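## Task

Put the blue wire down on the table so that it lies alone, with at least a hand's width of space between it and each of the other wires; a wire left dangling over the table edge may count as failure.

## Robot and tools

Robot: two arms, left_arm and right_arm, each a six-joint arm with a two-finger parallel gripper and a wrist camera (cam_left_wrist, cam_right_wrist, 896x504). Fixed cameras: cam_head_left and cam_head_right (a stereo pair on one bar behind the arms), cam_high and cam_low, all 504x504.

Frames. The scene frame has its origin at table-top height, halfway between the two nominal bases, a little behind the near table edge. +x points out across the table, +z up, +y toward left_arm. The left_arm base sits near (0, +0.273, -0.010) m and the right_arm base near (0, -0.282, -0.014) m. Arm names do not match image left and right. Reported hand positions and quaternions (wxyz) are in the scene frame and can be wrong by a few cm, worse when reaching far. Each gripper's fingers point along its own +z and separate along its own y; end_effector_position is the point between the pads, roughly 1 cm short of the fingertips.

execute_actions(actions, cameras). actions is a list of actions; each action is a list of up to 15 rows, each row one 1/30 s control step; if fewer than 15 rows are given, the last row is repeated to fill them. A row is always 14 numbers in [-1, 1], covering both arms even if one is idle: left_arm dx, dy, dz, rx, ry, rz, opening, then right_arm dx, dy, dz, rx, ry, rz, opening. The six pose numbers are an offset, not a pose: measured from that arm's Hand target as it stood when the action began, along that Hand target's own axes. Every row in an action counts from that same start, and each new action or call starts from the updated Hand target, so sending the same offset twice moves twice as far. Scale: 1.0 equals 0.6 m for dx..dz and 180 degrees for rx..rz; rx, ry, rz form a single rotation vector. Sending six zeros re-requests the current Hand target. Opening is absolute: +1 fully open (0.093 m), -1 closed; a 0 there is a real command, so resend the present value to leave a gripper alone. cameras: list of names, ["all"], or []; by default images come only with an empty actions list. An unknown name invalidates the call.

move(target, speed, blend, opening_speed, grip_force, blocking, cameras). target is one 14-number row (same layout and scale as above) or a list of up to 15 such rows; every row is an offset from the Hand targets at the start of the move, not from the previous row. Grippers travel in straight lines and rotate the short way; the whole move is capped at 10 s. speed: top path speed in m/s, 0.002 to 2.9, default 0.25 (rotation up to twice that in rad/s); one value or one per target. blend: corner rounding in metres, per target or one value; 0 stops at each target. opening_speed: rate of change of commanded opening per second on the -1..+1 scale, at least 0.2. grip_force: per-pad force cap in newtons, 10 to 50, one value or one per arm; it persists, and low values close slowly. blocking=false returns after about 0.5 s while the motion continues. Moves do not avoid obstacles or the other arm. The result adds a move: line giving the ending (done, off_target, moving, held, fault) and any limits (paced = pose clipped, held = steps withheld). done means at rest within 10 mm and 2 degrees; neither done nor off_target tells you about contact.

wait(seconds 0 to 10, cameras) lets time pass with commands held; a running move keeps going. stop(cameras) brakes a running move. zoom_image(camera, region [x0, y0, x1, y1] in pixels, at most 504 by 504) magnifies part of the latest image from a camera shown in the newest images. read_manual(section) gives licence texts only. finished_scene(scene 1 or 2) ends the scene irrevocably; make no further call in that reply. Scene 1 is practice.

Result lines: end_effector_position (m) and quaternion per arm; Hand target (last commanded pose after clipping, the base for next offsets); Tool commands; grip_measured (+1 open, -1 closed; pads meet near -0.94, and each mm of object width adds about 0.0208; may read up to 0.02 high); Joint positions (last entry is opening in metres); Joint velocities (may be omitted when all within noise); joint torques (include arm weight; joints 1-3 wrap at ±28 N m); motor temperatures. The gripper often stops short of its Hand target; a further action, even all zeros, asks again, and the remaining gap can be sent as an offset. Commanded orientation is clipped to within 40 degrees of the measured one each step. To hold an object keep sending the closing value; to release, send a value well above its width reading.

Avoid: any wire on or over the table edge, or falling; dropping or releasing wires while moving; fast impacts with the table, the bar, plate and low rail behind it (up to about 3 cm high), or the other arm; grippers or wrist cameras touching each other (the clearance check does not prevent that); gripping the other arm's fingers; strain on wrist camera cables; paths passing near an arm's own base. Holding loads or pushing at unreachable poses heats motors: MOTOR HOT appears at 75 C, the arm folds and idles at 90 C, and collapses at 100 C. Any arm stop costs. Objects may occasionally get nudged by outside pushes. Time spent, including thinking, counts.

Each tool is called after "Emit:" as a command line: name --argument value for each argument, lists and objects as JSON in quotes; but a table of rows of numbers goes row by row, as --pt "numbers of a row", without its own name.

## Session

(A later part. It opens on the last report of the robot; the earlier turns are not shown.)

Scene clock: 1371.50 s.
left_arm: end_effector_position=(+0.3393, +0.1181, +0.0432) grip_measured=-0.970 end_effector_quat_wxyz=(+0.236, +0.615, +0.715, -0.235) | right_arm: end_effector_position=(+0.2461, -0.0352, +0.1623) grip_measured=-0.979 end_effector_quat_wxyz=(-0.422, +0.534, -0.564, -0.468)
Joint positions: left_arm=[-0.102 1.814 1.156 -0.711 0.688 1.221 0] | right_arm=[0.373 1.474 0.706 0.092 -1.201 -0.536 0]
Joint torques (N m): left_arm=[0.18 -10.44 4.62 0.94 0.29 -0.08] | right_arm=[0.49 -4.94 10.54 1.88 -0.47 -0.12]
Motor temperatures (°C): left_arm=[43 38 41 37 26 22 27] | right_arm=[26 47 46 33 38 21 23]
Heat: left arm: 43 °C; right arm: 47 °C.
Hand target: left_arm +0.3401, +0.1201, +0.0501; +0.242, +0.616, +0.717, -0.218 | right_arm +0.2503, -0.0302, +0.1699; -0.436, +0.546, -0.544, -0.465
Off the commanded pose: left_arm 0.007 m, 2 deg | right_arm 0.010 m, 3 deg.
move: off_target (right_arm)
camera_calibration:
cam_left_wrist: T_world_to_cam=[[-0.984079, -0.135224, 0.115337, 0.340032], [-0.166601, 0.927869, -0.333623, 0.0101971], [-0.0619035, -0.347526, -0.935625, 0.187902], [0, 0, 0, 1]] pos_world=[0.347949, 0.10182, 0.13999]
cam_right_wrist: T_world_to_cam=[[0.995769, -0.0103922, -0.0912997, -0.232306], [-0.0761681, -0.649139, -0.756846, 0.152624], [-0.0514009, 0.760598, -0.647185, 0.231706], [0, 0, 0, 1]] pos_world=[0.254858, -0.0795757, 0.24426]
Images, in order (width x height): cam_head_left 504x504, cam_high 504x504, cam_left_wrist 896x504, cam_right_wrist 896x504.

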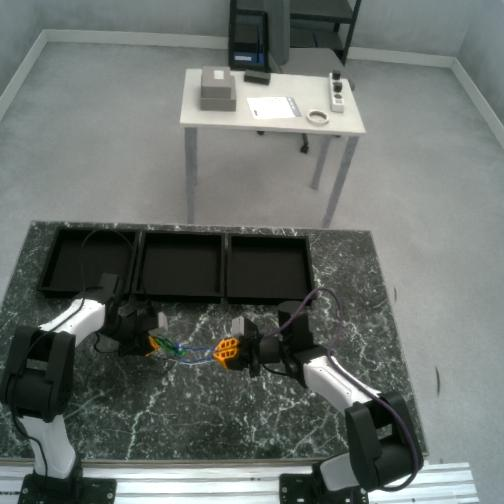

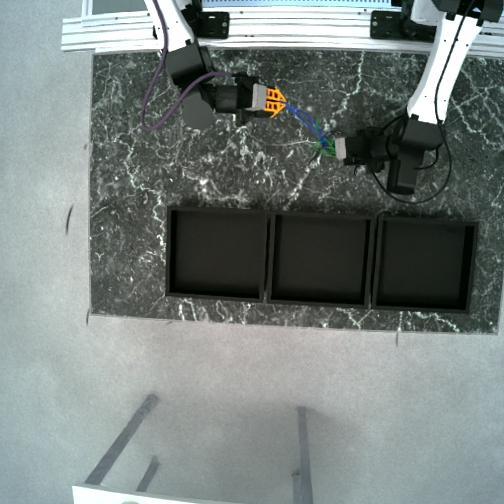

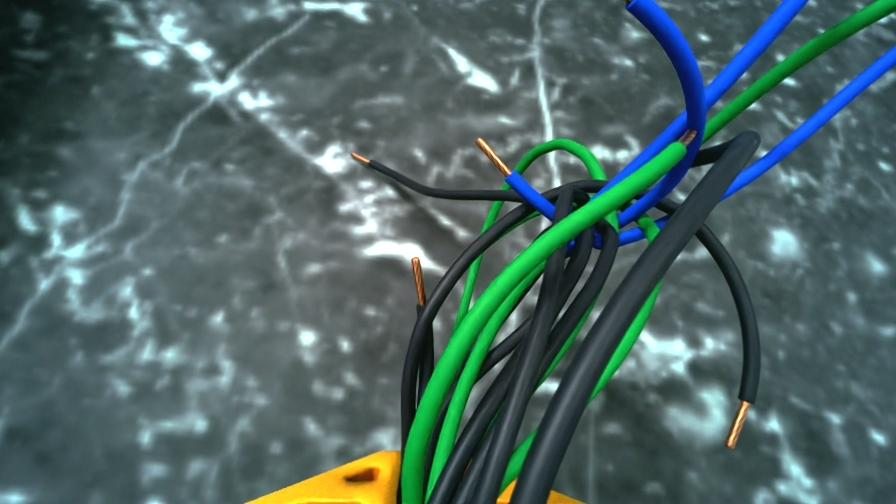

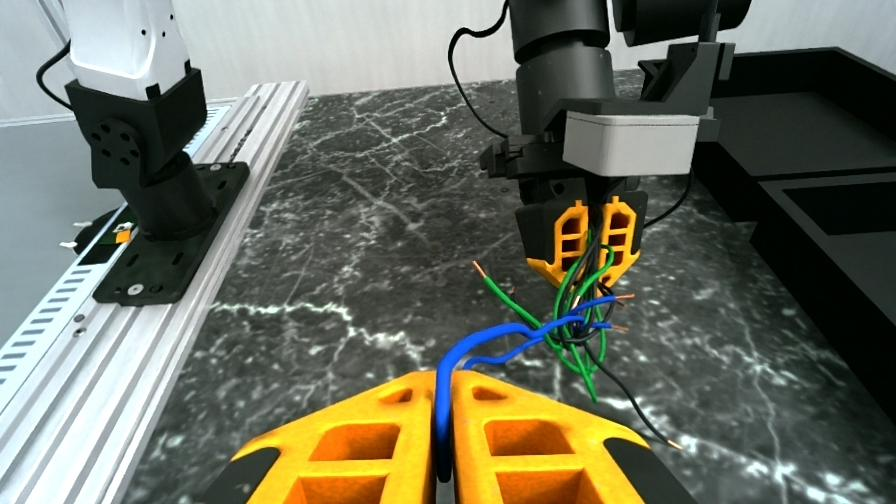

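Emit:
move --pt "0.0161 0 0.0191 0 0 0 -1.0 0.0491 0 0.0094 0 0 0 -1.0" --pt "0.0161 0 0.0191 0 0 0 0.2 0.0491 0 0.0094 0 0 0 -1.0" --speed 0.06 --opening_speed 0.6 --cameras '["cam_left_wrist", "cam_right_wrist", "cam_high", "cam_head_left"]'

Scene clock: 1401.30 s.
left_arm: end_effector_position=(+0.3410, +0.1201, +0.0346) grip_measured=+0.198 end_effector_quat_wxyz=(+0.242, +0.618, +0.714, -0.222) | right_arm: end_effector_position=(+0.2512, -0.0329, +0.1440) grip_measured=-0.979 end_effector_quat_wxyz=(-0.435, +0.542, -0.550, -0.463)
Joint positions: left_arm=[-0.102 1.814 1.121 -0.65 0.674 1.221 0.055] | right_arm=[0.373 1.546 0.663 0.241 -1.208 -0.542 0]
Joint torques (N m): left_arm=[0.17 -8.55 4.6 0.97 0.41 -0.09] | right_arm=[0.49 -5.19 7.21 1.86 -0.39 -0.06]
Motor temperatures (°C): left_arm=[32 47 37 35 24 21 27] | right_arm=[25 42 43 37 31 21 23]
Heat: left arm: 47 °C; right arm: 43 °C.
Hand target: left_arm +0.3398, +0.1206, +0.0351; +0.242, +0.616, +0.717, -0.218 | right_arm +0.2493, -0.0302, +0.1399; -0.436, +0.546, -0.544, -0.465
Off the commanded pose: left_arm 0.001 m, 1 deg | right_arm 0.005 m, 1 deg.
move: done
camera_calibration:
cam_left_wrist: T_world_to_cam=[[-0.986581, -0.138168, 0.0869868, 0.345163], [-0.159327, 0.931116, -0.328083, 0.00278758], [-0.0356642, -0.33754, -0.940635, 0.170739], [0, 0, 0, 1]] pos_world=[0.347065, 0.102726, 0.131493]
cam_right_wrist: T_world_to_cam=[[0.998585, -0.00281749, -0.0530993, -0.244952], [-0.0426885, -0.637878, -0.768954, 0.134416], [-0.0317044, 0.770133, -0.637095, 0.212246], [0, 0, 0, 1]] pos_world=[0.257072, -0.0784074, 0.225574]
Images, in order (width x height): cam_head_left 504x504, cam_high 504x504, cam_left_wrist 896x504, cam_right_wrist 896x504.

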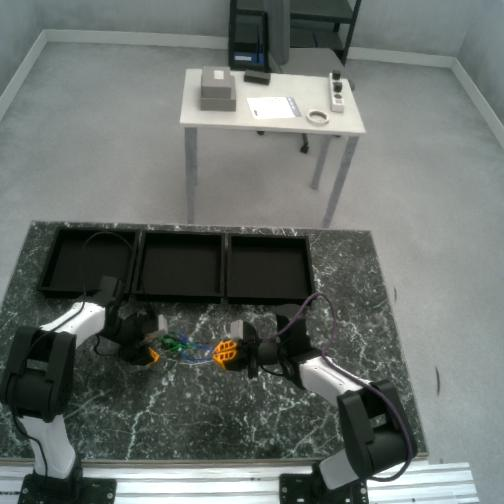

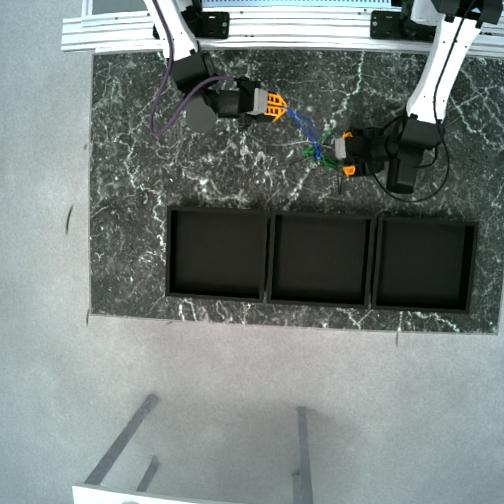

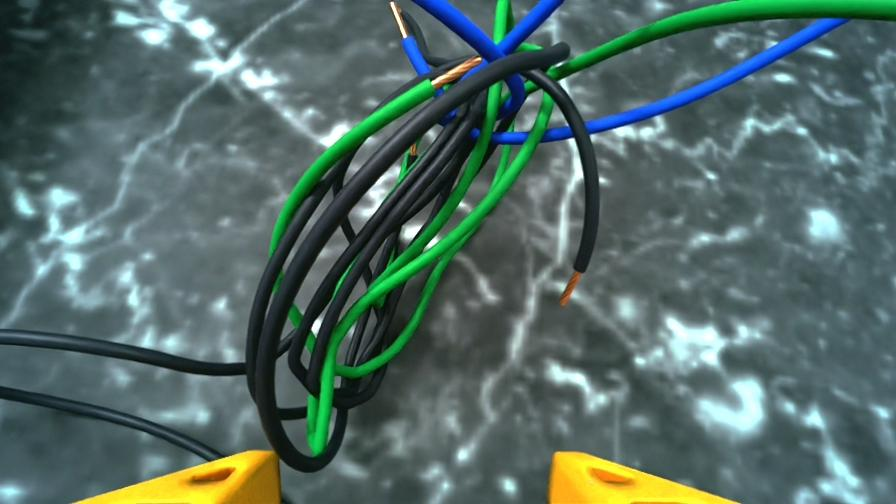

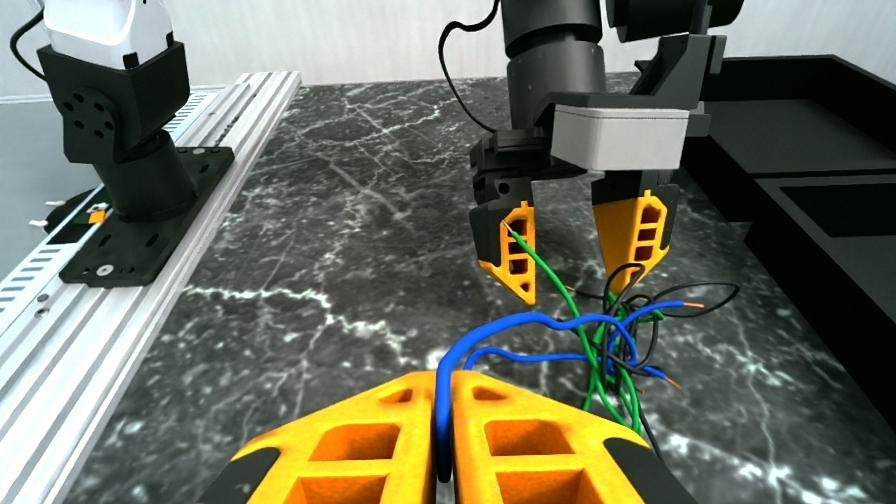

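Emit:
zoom_image --camera "cam_left_wrist" --region '[360, 0, 660, 200]'

Emit:
zoom_image --camera "cam_right_wrist" --region '[480, 230, 760, 440]'

Scaled by 1.680.

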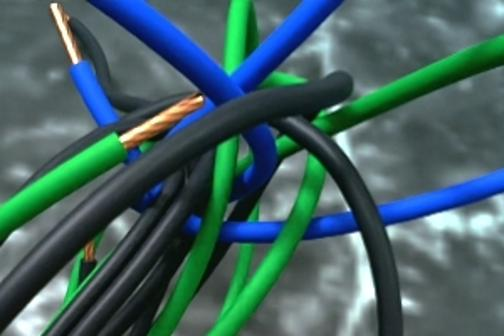

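Scaled by 1.800.

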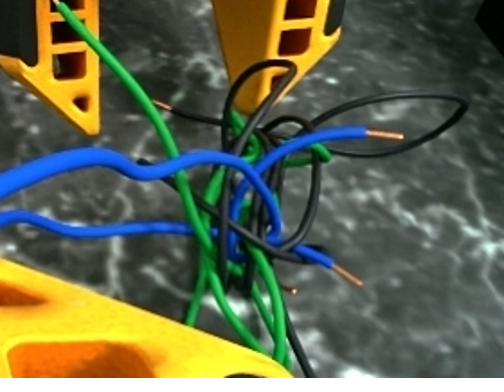

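Emit:
move --pt "0 0 0 0 0 0 0.8 0 0 0 0 0 0 -1.0" --pt "0.0665 -0.002 0.0795 0 0 0 0.8 0 0 0 0 0 0 -1.0" --speed 0.06 --cameras '["cam_left_wrist", "cam_right_wrist", "cam_high", "cam_head_left"]'

Scene clock: 1494.90 s.
left_arm: end_effector_position=(+0.3387, +0.1190, +0.0161) grip_measured=+0.798 end_effector_quat_wxyz=(+0.279, +0.611, +0.701, -0.237) | right_arm: end_effector_position=(+0.2512, -0.0329, +0.1440) grip_measured=-0.979 end_effector_quat_wxyz=(-0.435, +0.542, -0.550, -0.463)
Joint positions: left_arm=[-0.081 1.832 1.013 -0.477 0.747 1.221 0.083] | right_arm=[0.373 1.546 0.663 0.241 -1.208 -0.542 0]
Joint torques (N m): left_arm=[-1.57 -1.18 2.95 1.75 -0.27 0.01] | right_arm=[0.51 -5.2 7.21 1.86 -0.39 -0.06]
Motor temperatures (°C): left_arm=[26 50 35 34 23 21 24] | right_arm=[25 36 39 37 28 21 23]
Heat: left arm: 50 °C; right arm: 39 °C.
Hand target: left_arm +0.3374, +0.1223, -0.0270; +0.242, +0.616, +0.717, -0.218 | right_arm +0.2493, -0.0302, +0.1399; -0.436, +0.546, -0.544, -0.465
Off the commanded pose: left_arm 0.043 m, 5 deg | right_arm 0.005 m, 1 deg.
move: off_target (left_arm)
camera_calibration:
cam_left_wrist: T_world_to_cam=[[-0.988897, -0.136171, 0.0594917, 0.345361], [-0.148594, 0.90281, -0.403551, -0.00172285], [0.00124221, -0.407911, -0.913021, 0.148342], [0, 0, 0, 1]] pos_world=[0.341086, 0.109094, 0.114198]
cam_right_wrist: T_world_to_cam=[[0.998585, -0.00281749, -0.0530993, -0.244952], [-0.0426885, -0.637878, -0.768954, 0.134416], [-0.0317044, 0.770133, -0.637095, 0.212246], [0, 0, 0, 1]] pos_world=[0.257072, -0.0784074, 0.225574]
Images, in order (width x height): cam_head_left 504x504, cam_high 504x504, cam_left_wrist 896x504, cam_right_wrist 896x504.

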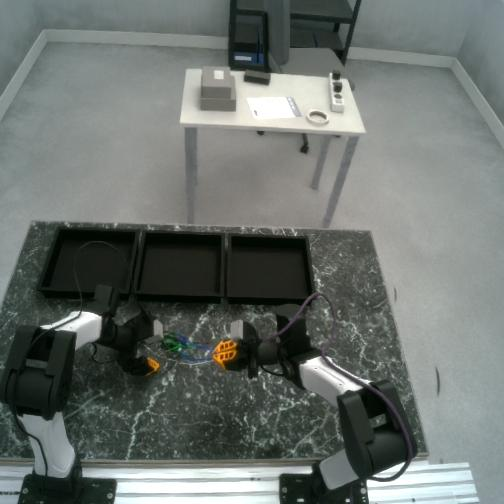

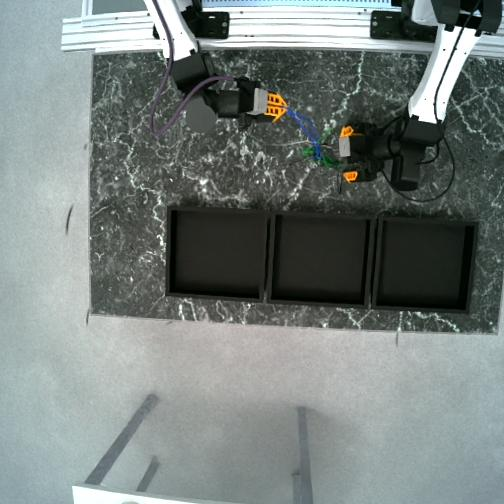

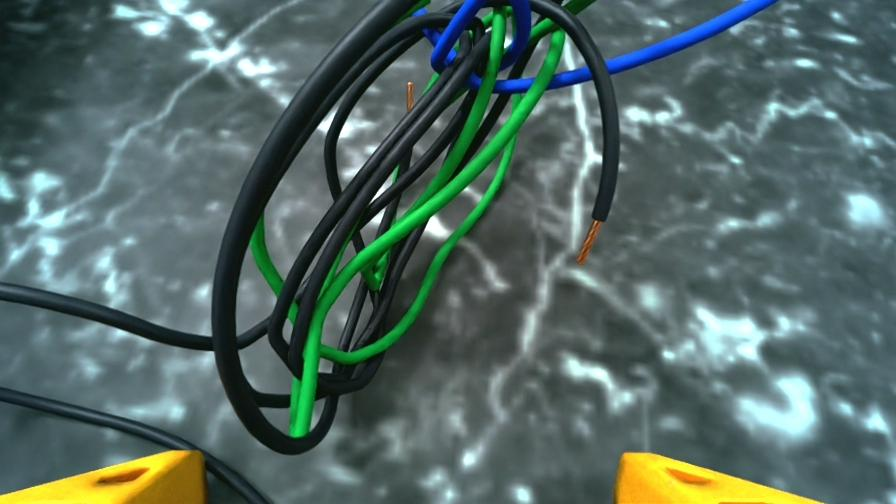

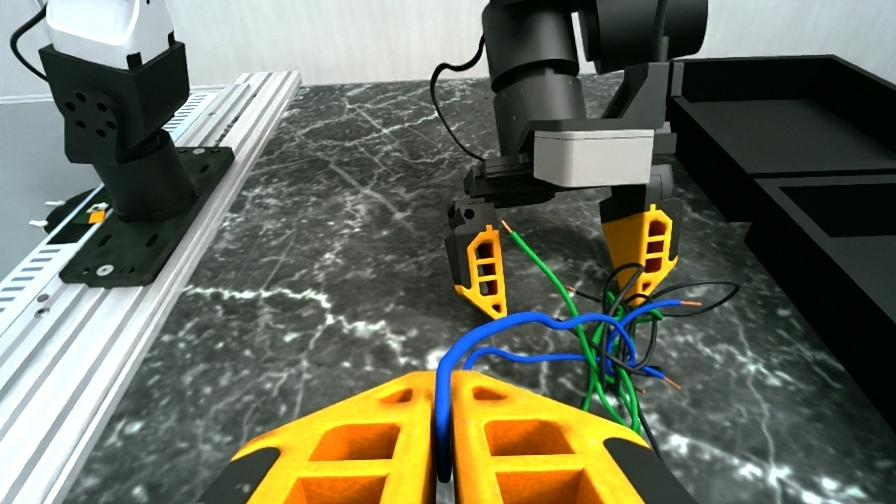

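Emit:
move --pt "-0.0672 0.0047 -0.0788 0 0 0 0.8 0 0 0 0 0 0 -1.0" --pt "-0.1493 0.002 -0.0143 0 0 0 0.8 0 0 0 0 0 0 -1.0" --speed 0.08 --cameras '["cam_left_wrist", "cam_right_wrist", "cam_high", "cam_head_left"]'

Scene clock: 1520.63 s.
left_arm: end_effector_position=(+0.3418, +0.0586, +0.0375) grip_measured=+0.798 end_effector_quat_wxyz=(+0.242, +0.619, +0.712, -0.224) | right_arm: end_effector_position=(+0.2513, -0.0329, +0.1440) grip_measured=-0.979 end_effector_quat_wxyz=(-0.435, +0.542, -0.550, -0.463)
Joint positions: left_arm=[-0.279 1.831 1.151 -0.537 0.627 1.013 0.083] | right_arm=[0.373 1.546 0.663 0.242 -1.208 -0.542 0]
Joint torques (N m): left_arm=[0.32 -6.43 7.27 1.26 0.31 -0.12] | right_arm=[0.5 -5.19 7.21 1.85 -0.39 -0.06]
Motor temperatures (°C): left_arm=[26 44 33 36 23 21 24] | right_arm=[25 35 38 37 27 21 23]
Heat: left arm: 44 °C; right arm: 38 °C.
Hand target: left_arm +0.3491, +0.0580, +0.0349; +0.242, +0.616, +0.717, -0.218 | right_arm +0.2493, -0.0302, +0.1399; -0.436, +0.546, -0.544, -0.464
Off the commanded pose: left_arm 0.008 m, 1 deg | right_arm 0.005 m, 1 deg.
move: done
camera_calibration:
cam_left_wrist: T_world_to_cam=[[-0.987128, -0.133378, 0.088255, 0.337059], [-0.155353, 0.930761, -0.330982, 0.0598769], [-0.0379986, -0.340433, -0.939501, 0.153619], [0, 0, 0, 1]] pos_world=[0.34786, 0.0415221, 0.134396]
cam_right_wrist: T_world_to_cam=[[0.998603, -0.00291425, -0.0527503, -0.245042], [-0.0424838, -0.637819, -0.769014, 0.134381], [-0.031404, 0.770181, -0.637052, 0.212163], [0, 0, 0, 1]] pos_world=[0.257071, -0.0784077, 0.225574]
Images, in order (width x height): cam_head_left 504x504, cam_high 504x504, cam_left_wrist 896x504, cam_right_wrist 896x504.

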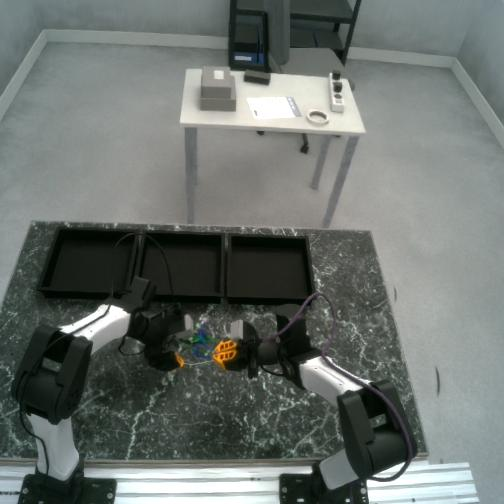

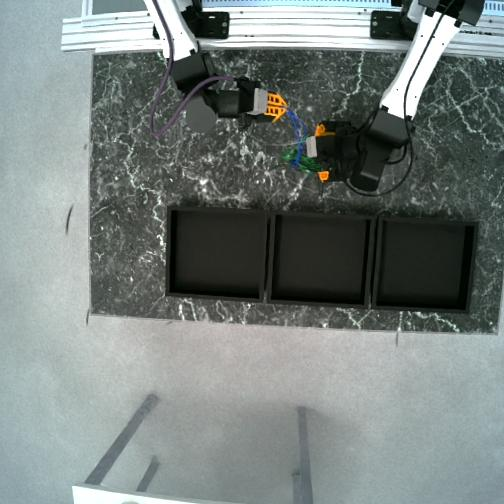

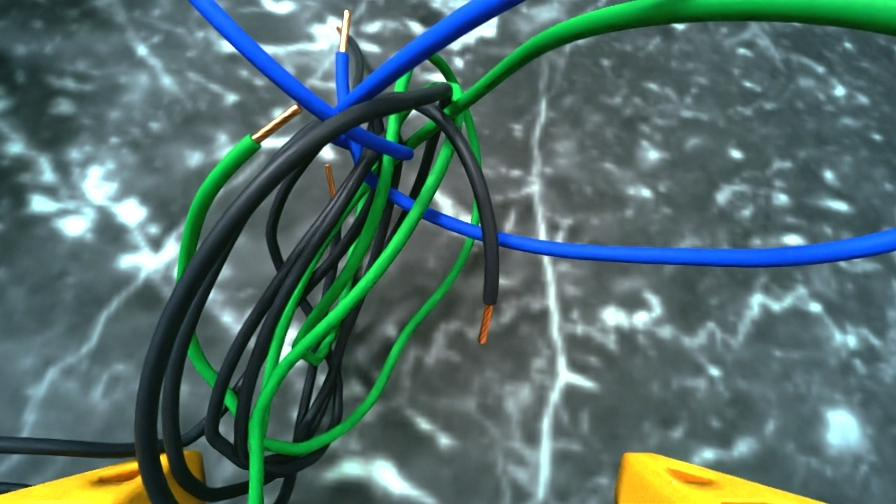

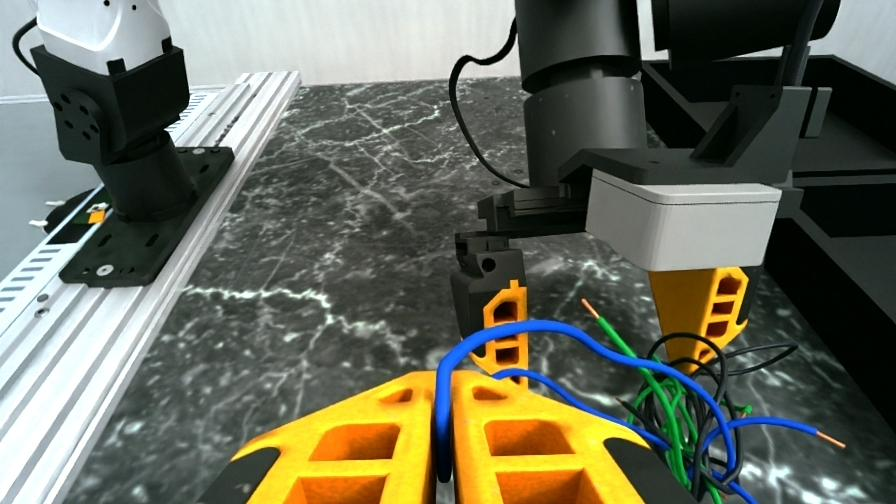

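Emit:
move --pt "0.0215 0.0412 -0.0175 0 0 0 0.8 0 0 0 0 0 0 -1.0" --pt "-0.0667 0.0247 0.0517 0 0 0 0.8 0 0 0 0 0 0 -1.0" --speed 0.1 --cameras '["cam_left_wrist", "cam_right_wrist"]'

Scene clock: 1545.37 s.
left_arm: end_effector_position=(+0.3639, +0.0118, +0.0389) grip_measured=+0.798 end_effector_quat_wxyz=(+0.243, +0.621, +0.712, -0.222) | right_arm: end_effector_position=(+0.2512, -0.0329, +0.1441) grip_measured=-0.979 end_effector_quat_wxyz=(-0.435, +0.542, -0.550, -0.463)
Joint positions: left_arm=[-0.38 1.941 1.308 -0.518 0.585 0.902 0.083] | right_arm=[0.373 1.546 0.663 0.242 -1.209 -0.542 0]
Joint torques (N m): left_arm=[0.36 -7.09 7.68 1.4 0.32 -0.13] | right_arm=[0.5 -5.18 7.23 1.85 -0.38 -0.06]
Heat: left arm: 44 °C; right arm: 38 °C.
Hand target: left_arm +0.3711, +0.0102, +0.0349; +0.242, +0.616, +0.717, -0.218 | right_arm +0.2493, -0.0302, +0.1399; -0.436, +0.546, -0.544, -0.465
Off the commanded pose: left_arm 0.008 m, 1 deg | right_arm 0.005 m, 1 deg.
move: done
camera_calibration:
cam_left_wrist: T_world_to_cam=[[-0.987677, -0.132441, 0.0833861, 0.352945], [-0.152718, 0.93209, -0.32846, 0.10624], [-0.0342219, -0.337146, -0.94083, 0.138527], [0, 0, 0, 1]] pos_world=[0.369561, -0.00557682, 0.135795]
cam_right_wrist: T_world_to_cam=[[0.998616, -0.00219627, -0.0525526, -0.245029], [-0.0418895, -0.637449, -0.769353, 0.13441], [-0.0318099, 0.77049, -0.636658, 0.212267], [0, 0, 0, 1]] pos_world=[0.257072, -0.0784084, 0.225673]
Images, in order (width x height): cam_left_wrist 896x504, cam_right_wrist 896x504.

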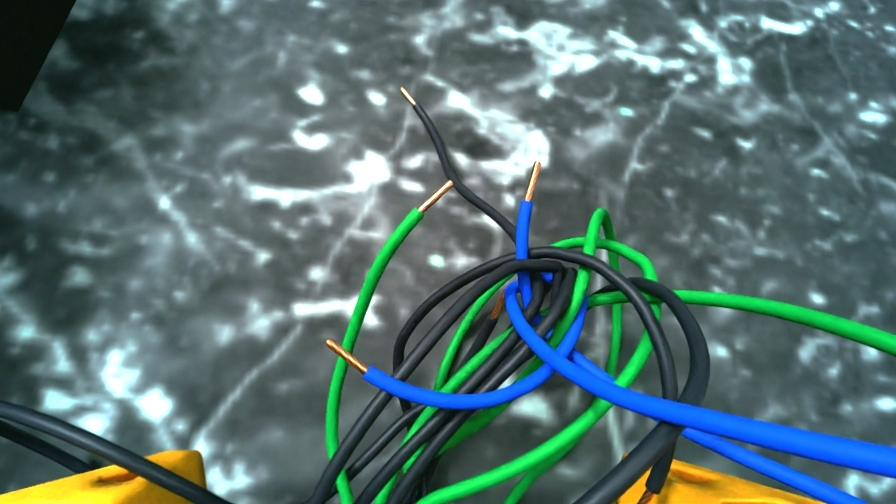

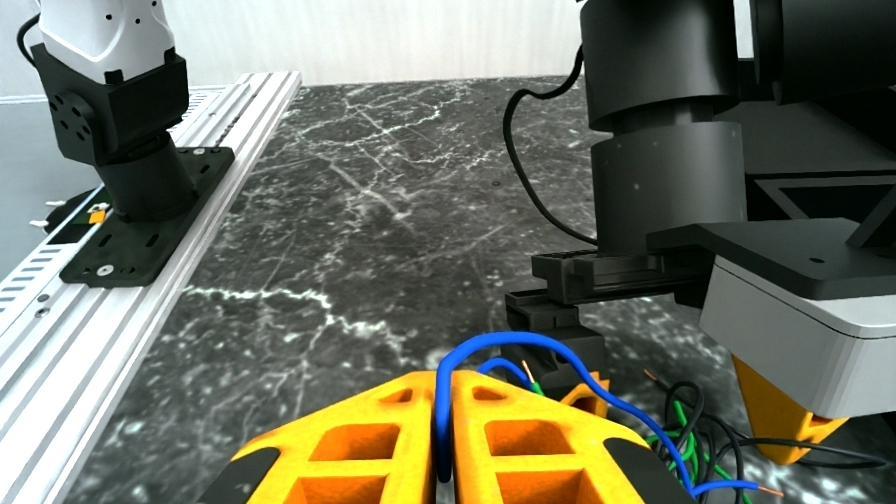

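Emit:
zoom_image --camera "cam_left_wrist" --region '[380, 180, 780, 504]'

Scaled by 1.260.

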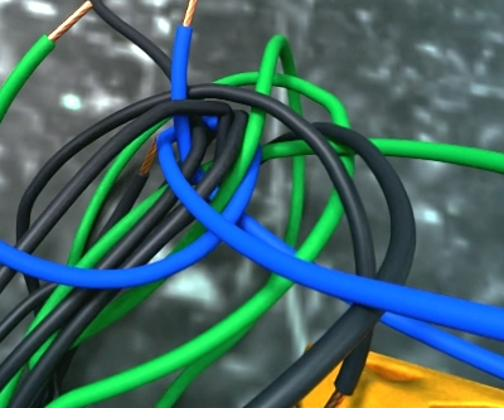

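Emit:
move --pt "-0.0923 -0.0022 -0.1181 0 0 0 0.8 0 0 0 0 0 0 -1.0" --pt "-0.1173 -0.0027 -0.109 -0.1533 0.1706 -0.4339 -0.2 0 0 0 0 0 0 -1.0" --speed 0.15 --cameras '["cam_left_wrist", "cam_right_wrist", "cam_high"]'

Scene clock: 1653.67 s.
left_arm: end_effector_position=(+0.3728, -0.0060, +0.1375) grip_measured=-0.198 end_effector_quat_wxyz=(+0.036, +0.006, +0.999, -0.036) | right_arm: end_effector_position=(+0.2512, -0.0328, +0.1445) grip_measured=-0.979 end_effector_quat_wxyz=(-0.436, +0.543, -0.549, -0.463)
Joint positions: left_arm=[-0.598 2.275 2.408 -1.564 0.027 -0.619 0.036] | right_arm=[0.373 1.546 0.663 0.245 -1.21 -0.542 0]
Joint torques (N m): left_arm=[0.05 -8.73 7.28 0.48 -0.14 -0.11] | right_arm=[0.5 -5.2 7.2 1.82 -0.37 -0.05]
Heat: left arm: 46 °C; right arm: 38 °C.
Hand target: left_arm +0.3731, -0.0048, +0.1298; +0.000, +0.000, +1.000, +0.000 | right_arm +0.2493, -0.0302, +0.1399; -0.436, +0.546, -0.544, -0.465
Off the commanded pose: left_arm 0.008 m, 6 deg | right_arm 0.006 m, 1 deg.
joint sent to its limit (left arm) — joint 4 (wrist pitch), lower limit. The joint targets are off in orientation, not in position.
move: off_target (left_arm); target 2's new opening was sent with left_arm's hand 0.008 m and 6 deg from that target
camera_calibration:
cam_left_wrist: T_world_to_cam=[[0.0251182, -0.991665, 0.126371, -0.0375469], [-0.965307, 0.00880539, 0.260969, 0.372971], [-0.259906, -0.128542, -0.95704, 0.313161], [0, 0, 0, 1]] pos_world=[0.442367, -0.000264013, 0.207118]
cam_right_wrist: T_world_to_cam=[[0.998756, -0.0012786, -0.0498573, -0.245475], [-0.0392779, -0.636216, -0.770511, 0.134398], [-0.0307348, 0.77151, -0.635474, 0.212057], [0, 0, 0, 1]] pos_world=[0.256966, -0.0784117, 0.226073]
Images, in order (width x height): cam_high 504x504, cam_left_wrist 896x504, cam_right_wrist 896x504.

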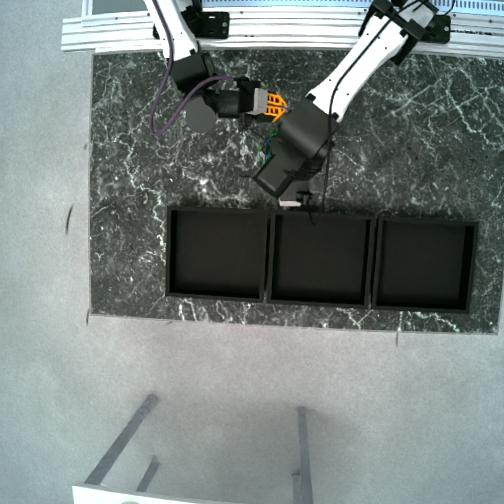

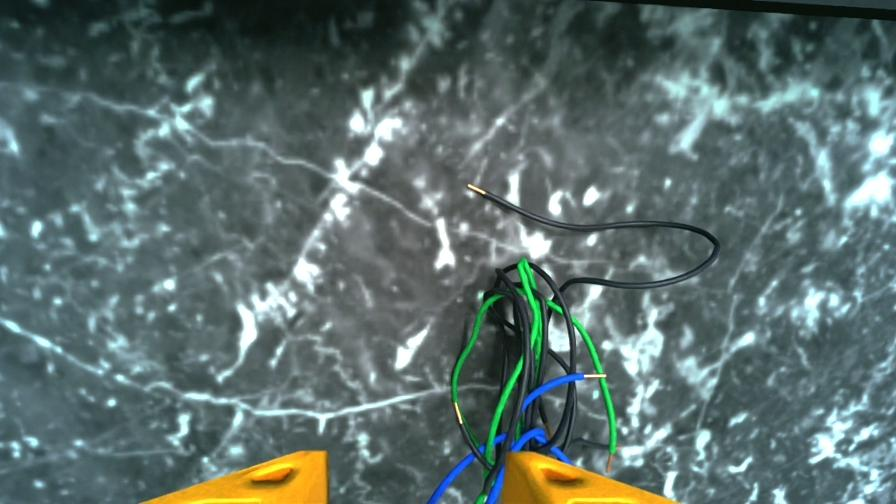

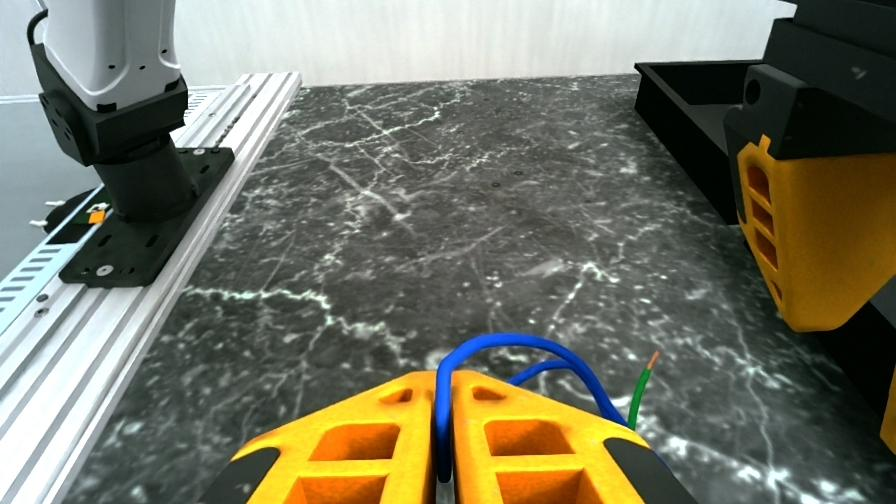

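Emit:
zoom_image --camera "cam_high" --region '[230, 80, 340, 180]'

Emit:
zoom_image --camera "cam_left_wrist" --region '[420, 240, 660, 504]'

Scaled by 4.582.

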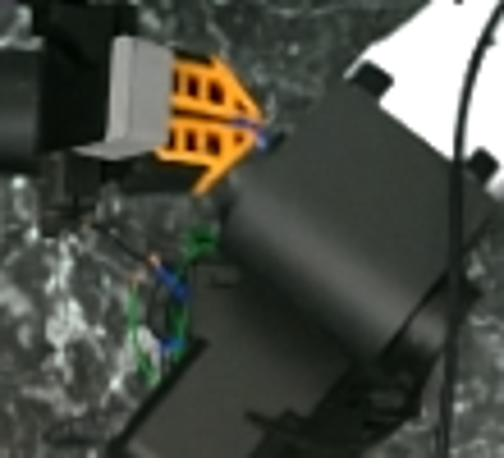

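Scaled by 1.909.

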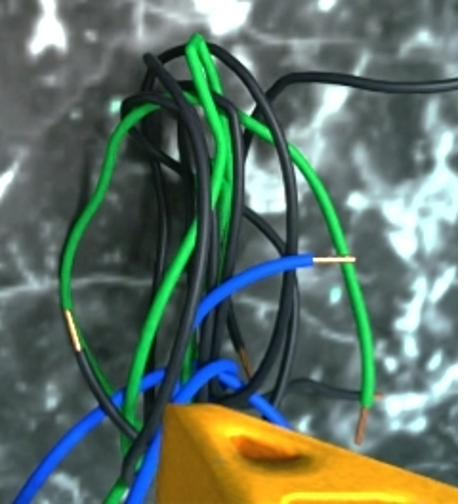

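Emit:
move --target '[-0.0833, -0.0833, -0.0667, 0, 0, 0, -0.2, 0, 0, 0, 0, 0, 0, -1.0]' --speed 0.15 --cameras '["cam_left_wrist", "cam_right_wrist", "cam_high"]'

Emit:
zoom_image --camera "cam_left_wrist" --region '[330, 230, 630, 504]'

Scene clock: 1710.77 s.
left_arm: end_effector_position=(+0.4179, -0.0522, +0.1786) grip_measured=-0.198 end_effector_quat_wxyz=(+0.141, +0.008, +0.983, -0.116) | right_arm: end_effector_position=(+0.2512, -0.0328, +0.1445) grip_measured=-0.979 end_effector_quat_wxyz=(-0.436, +0.543, -0.549, -0.463)
Joint positions: left_arm=[-0.618 2.447 2.846 -1.561 0.026 -0.641 0.036] | right_arm=[0.373 1.546 0.663 0.245 -1.21 -0.542 0]
Joint torques (N m): left_arm=[0.12 -9.33 6.98 1.4 -0.13 -0.1] | right_arm=[0.49 -5.19 7.19 1.82 -0.37 -0.05]
Motor temperatures (°C): left_arm=[25 54 37 32 22 21 22] | right_arm=[25 33 35 39 25 21 24]
Heat: left arm: 54 °C; right arm: 39 °C.
Hand target: left_arm +0.4231, -0.0548, +0.1700; +0.000, +0.000, +1.000, -0.001 | right_arm +0.2493, -0.0302, +0.1399; -0.436, +0.546, -0.544, -0.465
Off the commanded pose: left_arm 0.010 m, 21 deg | right_arm 0.006 m, 1 deg.
elbow stopped short (left arm): the move would have taken joint 3 (elbow) straighter than the controller allows.
move: off_target (left_arm)
camera_calibration:
cam_left_wrist: T_world_to_cam=[[-0.020124, -0.957375, 0.288146, -0.0978231], [-0.9982, 0.0355268, 0.0483252, 0.459312], [-0.0565022, -0.286655, -0.956366, 0.26491], [0, 0, 0, 1]] pos_world=[0.471485, -0.0340337, 0.259342]
cam_right_wrist: T_world_to_cam=[[0.998756, -0.0012786, -0.0498573, -0.245475], [-0.0392779, -0.636216, -0.770511, 0.134398], [-0.0307348, 0.77151, -0.635474, 0.212057], [0, 0, 0, 1]] pos_world=[0.256966, -0.0784117, 0.226073]
Images, in order (width x height): cam_high 504x504, cam_left_wrist 896x504, cam_right_wrist 896x504.

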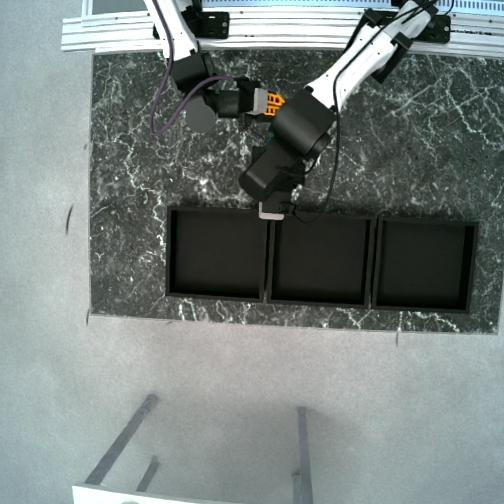

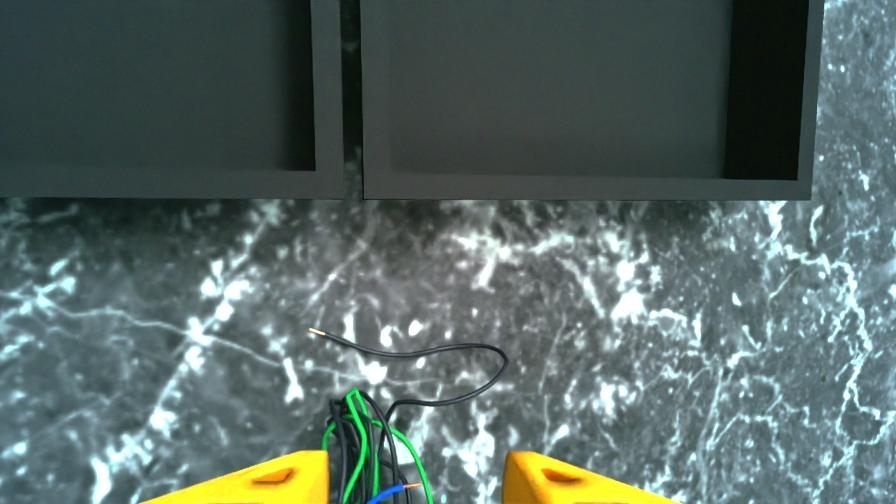

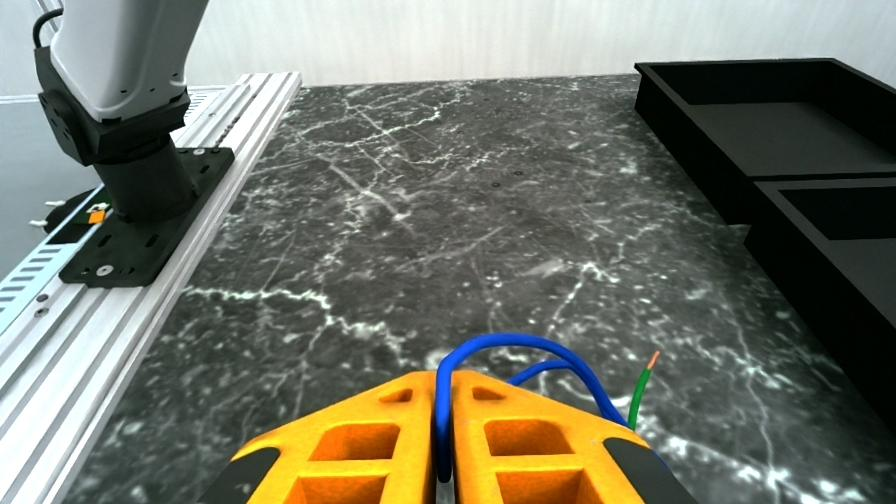

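Scaled by 1.680.

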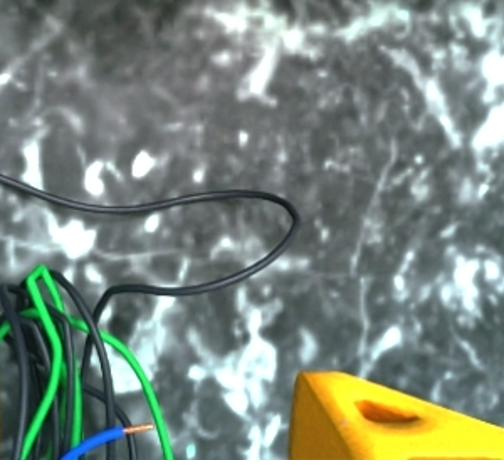

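Emit:
move --pt "0.205 0.425 -0.15 0.2876 -0.3429 0.3749 0.5 0 0 0 0 0 0 -1.0" --pt "0.205 0.425 -0.15 0.2876 -0.3429 0.3749 0.5 -0.2627 -0.0253 -0.0513 0 0 0 -1.0" --speed '[0.25, 0.12]' --cameras '["cam_left_wrist", "cam_right_wrist", "cam_high"]'

Emit:
zoom_image --camera "cam_left_wrist" --region '[300, 100, 650, 450]'

Scene clock: 1755.77 s.
left_arm: end_effector_position=(+0.2978, +0.1979, +0.2604) grip_measured=+0.498 end_effector_quat_wxyz=(+0.492, +0.477, +0.638, -0.352) | right_arm: end_effector_position=(+0.2667, -0.0289, +0.2879) grip_measured=-0.979 end_effector_quat_wxyz=(-0.422, +0.539, -0.557, -0.471)
Joint positions: left_arm=[0.388 1.562 1.382 -1.573 1.333 1.794 0.069] | right_arm=[0.373 1.449 1.198 -0.43 -1.215 -0.55 0]
Joint torques (N m): left_arm=[0.43 -4.19 7.17 -0.14 0.56 0.29] | right_arm=[-0.75 -6.56 12.49 1.46 -0.46 -0.19]
Motor temperatures (°C): left_arm=[25 55 37 33 22 21 22] | right_arm=[25 33 35 39 24 21 24]
Heat: left arm: 55 °C; right arm: 39 °C.
Hand target: left_arm +0.3000, +0.2003, +0.2597; +0.466, +0.509, +0.608, -0.391 | right_arm +0.2693, -0.0301, +0.3000; -0.435, +0.546, -0.544, -0.465
Off the commanded pose: left_arm 0.003 m, 7 deg | right_arm 0.012 m, 2 deg.
joint sent to its limit (left arm) — joint 4 (wrist pitch), lower limit. The joint targets are off in orientation, not in position.
move: off_target (left_arm, right_arm)
camera_calibration:
cam_left_wrist: T_world_to_cam=[[-0.964787, -0.260364, 0.0373585, 0.324251], [-0.178043, 0.54189, -0.821375, 0.208536], [0.193612, -0.799103, -0.569164, 0.334179], [0, 0, 0, 1]] pos_world=[0.28526, 0.238463, 0.349376]
cam_right_wrist: T_world_to_cam=[[0.99647, 0.00463614, -0.0838176, -0.243162], [-0.0611254, -0.644295, -0.76233, 0.251166], [-0.0575375, 0.764763, -0.641737, 0.30942], [0, 0, 0, 1]] pos_world=[0.275459, -0.0736808, 0.369656]
Images, in order (width x height): cam_high 504x504, cam_left_wrist 896x504, cam_right_wrist 896x504.

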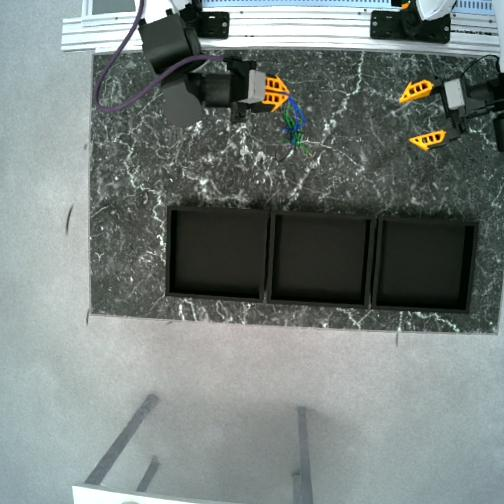

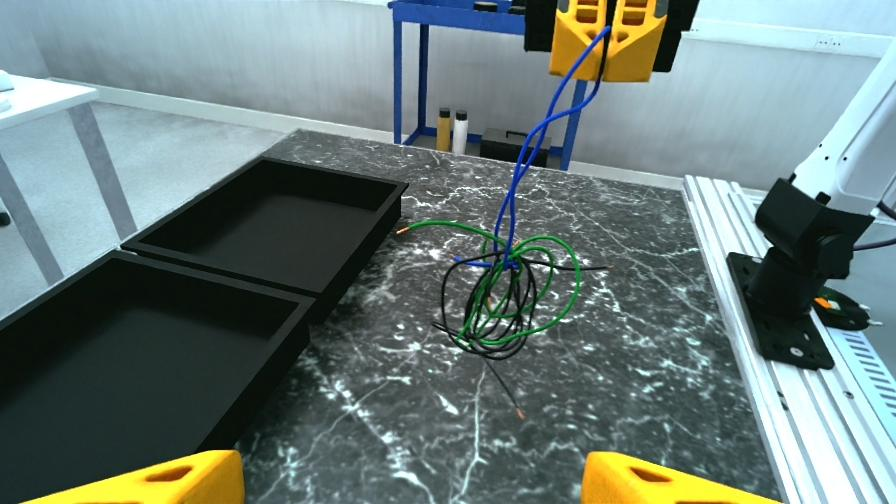

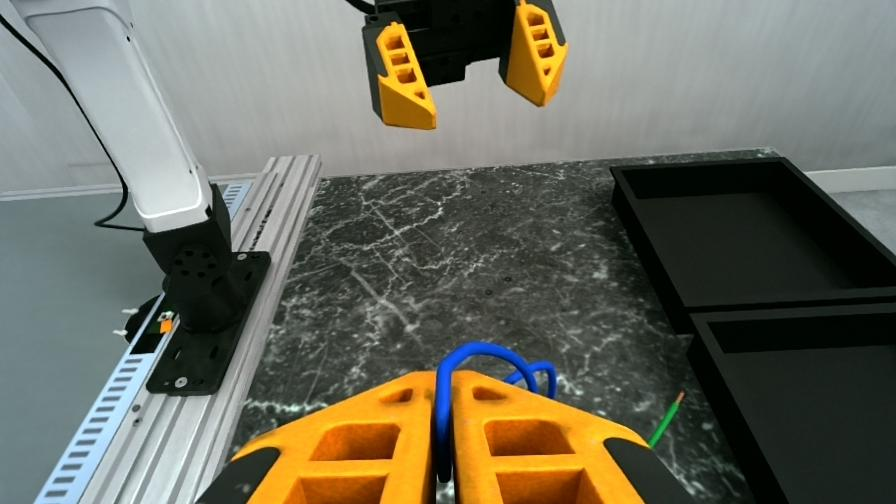

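Scaled by 1.440.

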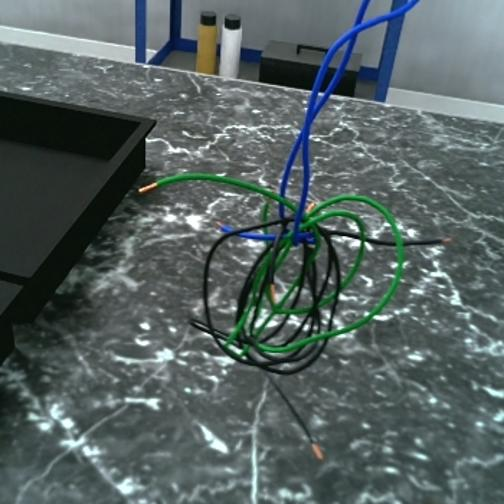

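Emit:
zoom_image --camera "cam_left_wrist" --region '[430, 200, 610, 340]'

Scaled by 2.800.

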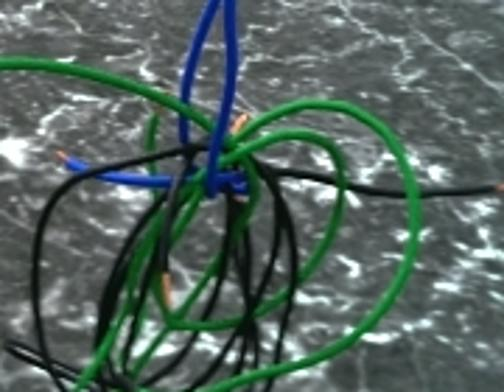

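Emit:
move --target '[0.1382, -0.0195, 0.2088, 0, -0.0278, 0, 0.8, 0, 0, 0, 0, 0, 0, -1.0]' --speed 0.2 --cameras '["cam_left_wrist", "cam_right_wrist", "cam_high"]'

Emit:
zoom_image --camera "cam_left_wrist" --region '[330, 0, 650, 260]'

Scene clock: 1770.90 s.
left_arm: end_effector_position=(+0.3076, +0.1008, +0.1432) grip_measured=+0.798 end_effector_quat_wxyz=(+0.486, +0.490, +0.588, -0.422) | right_arm: end_effector_position=(+0.2665, -0.0289, +0.2878) grip_measured=-0.979 end_effector_quat_wxyz=(-0.422, +0.539, -0.557, -0.471)
Joint positions: left_arm=[0.021 1.53 0.696 0.164 1.35 0.659 0.083] | right_arm=[0.373 1.449 1.198 -0.431 -1.215 -0.551 0]
Joint torques (N m): left_arm=[0.05 -7.62 4.71 1.8 0.32 -0.08] | right_arm=[-0.73 -6.53 12.53 1.44 -0.45 -0.19]
Heat: left arm: 51 °C; right arm: 38 °C.
Hand target: left_arm +0.3058, +0.1002, +0.1472; +0.492, +0.492, +0.587, -0.413 | right_arm +0.2693, -0.0301, +0.3000; -0.436, +0.546, -0.544, -0.465
Off the commanded pose: left_arm 0.004 m, 1 deg | right_arm 0.013 m, 2 deg.
move: off_target (right_arm)
camera_calibration:
cam_left_wrist: T_world_to_cam=[[-0.990326, -0.11827, 0.0725759, 0.301331], [-0.120391, 0.472244, -0.873208, 0.163405], [0.0690011, -0.873498, -0.481914, 0.221329], [0, 0, 0, 1]] pos_world=[0.302816, 0.151802, 0.227479]
cam_right_wrist: T_world_to_cam=[[0.996441, 0.00483826, -0.0841563, -0.242924], [-0.0612289, -0.644637, -0.762033, 0.250978], [-0.0579372, 0.764473, -0.642047, 0.309552], [0, 0, 0, 1]] pos_world=[0.275361, -0.0736795, 0.369557]
Images, in order (width x height): cam_high 504x504, cam_left_wrist 896x504, cam_right_wrist 896x504.

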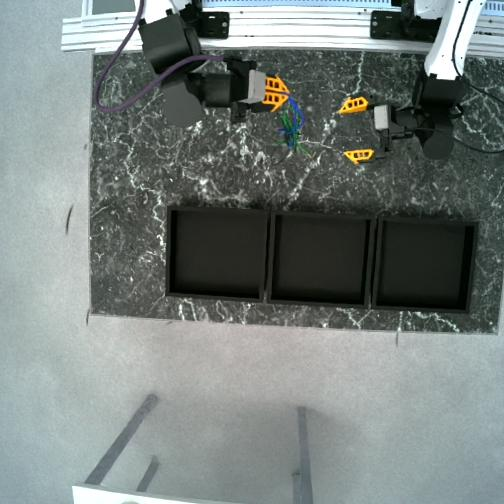

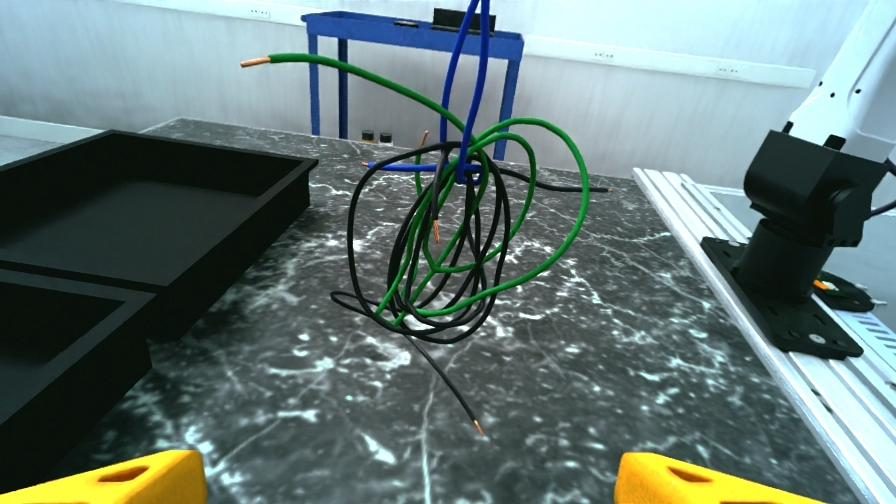

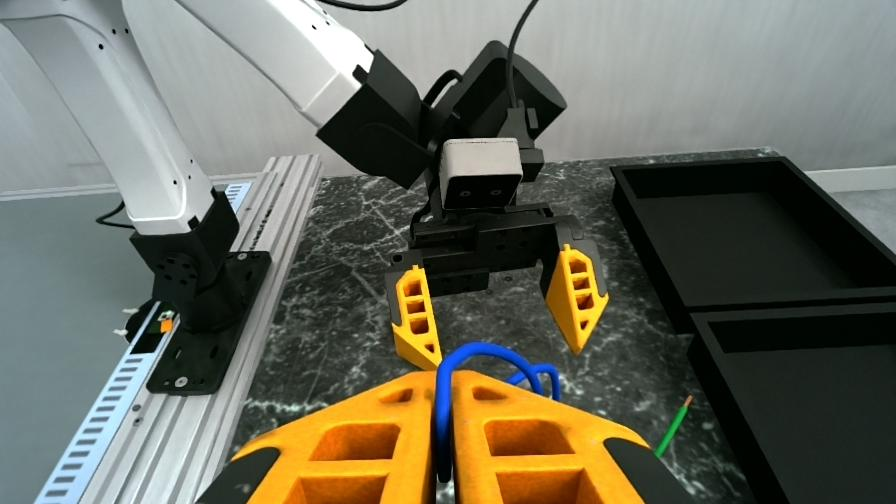

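Scaled by 1.575.

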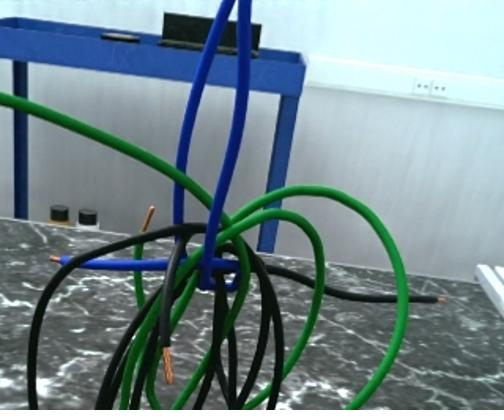

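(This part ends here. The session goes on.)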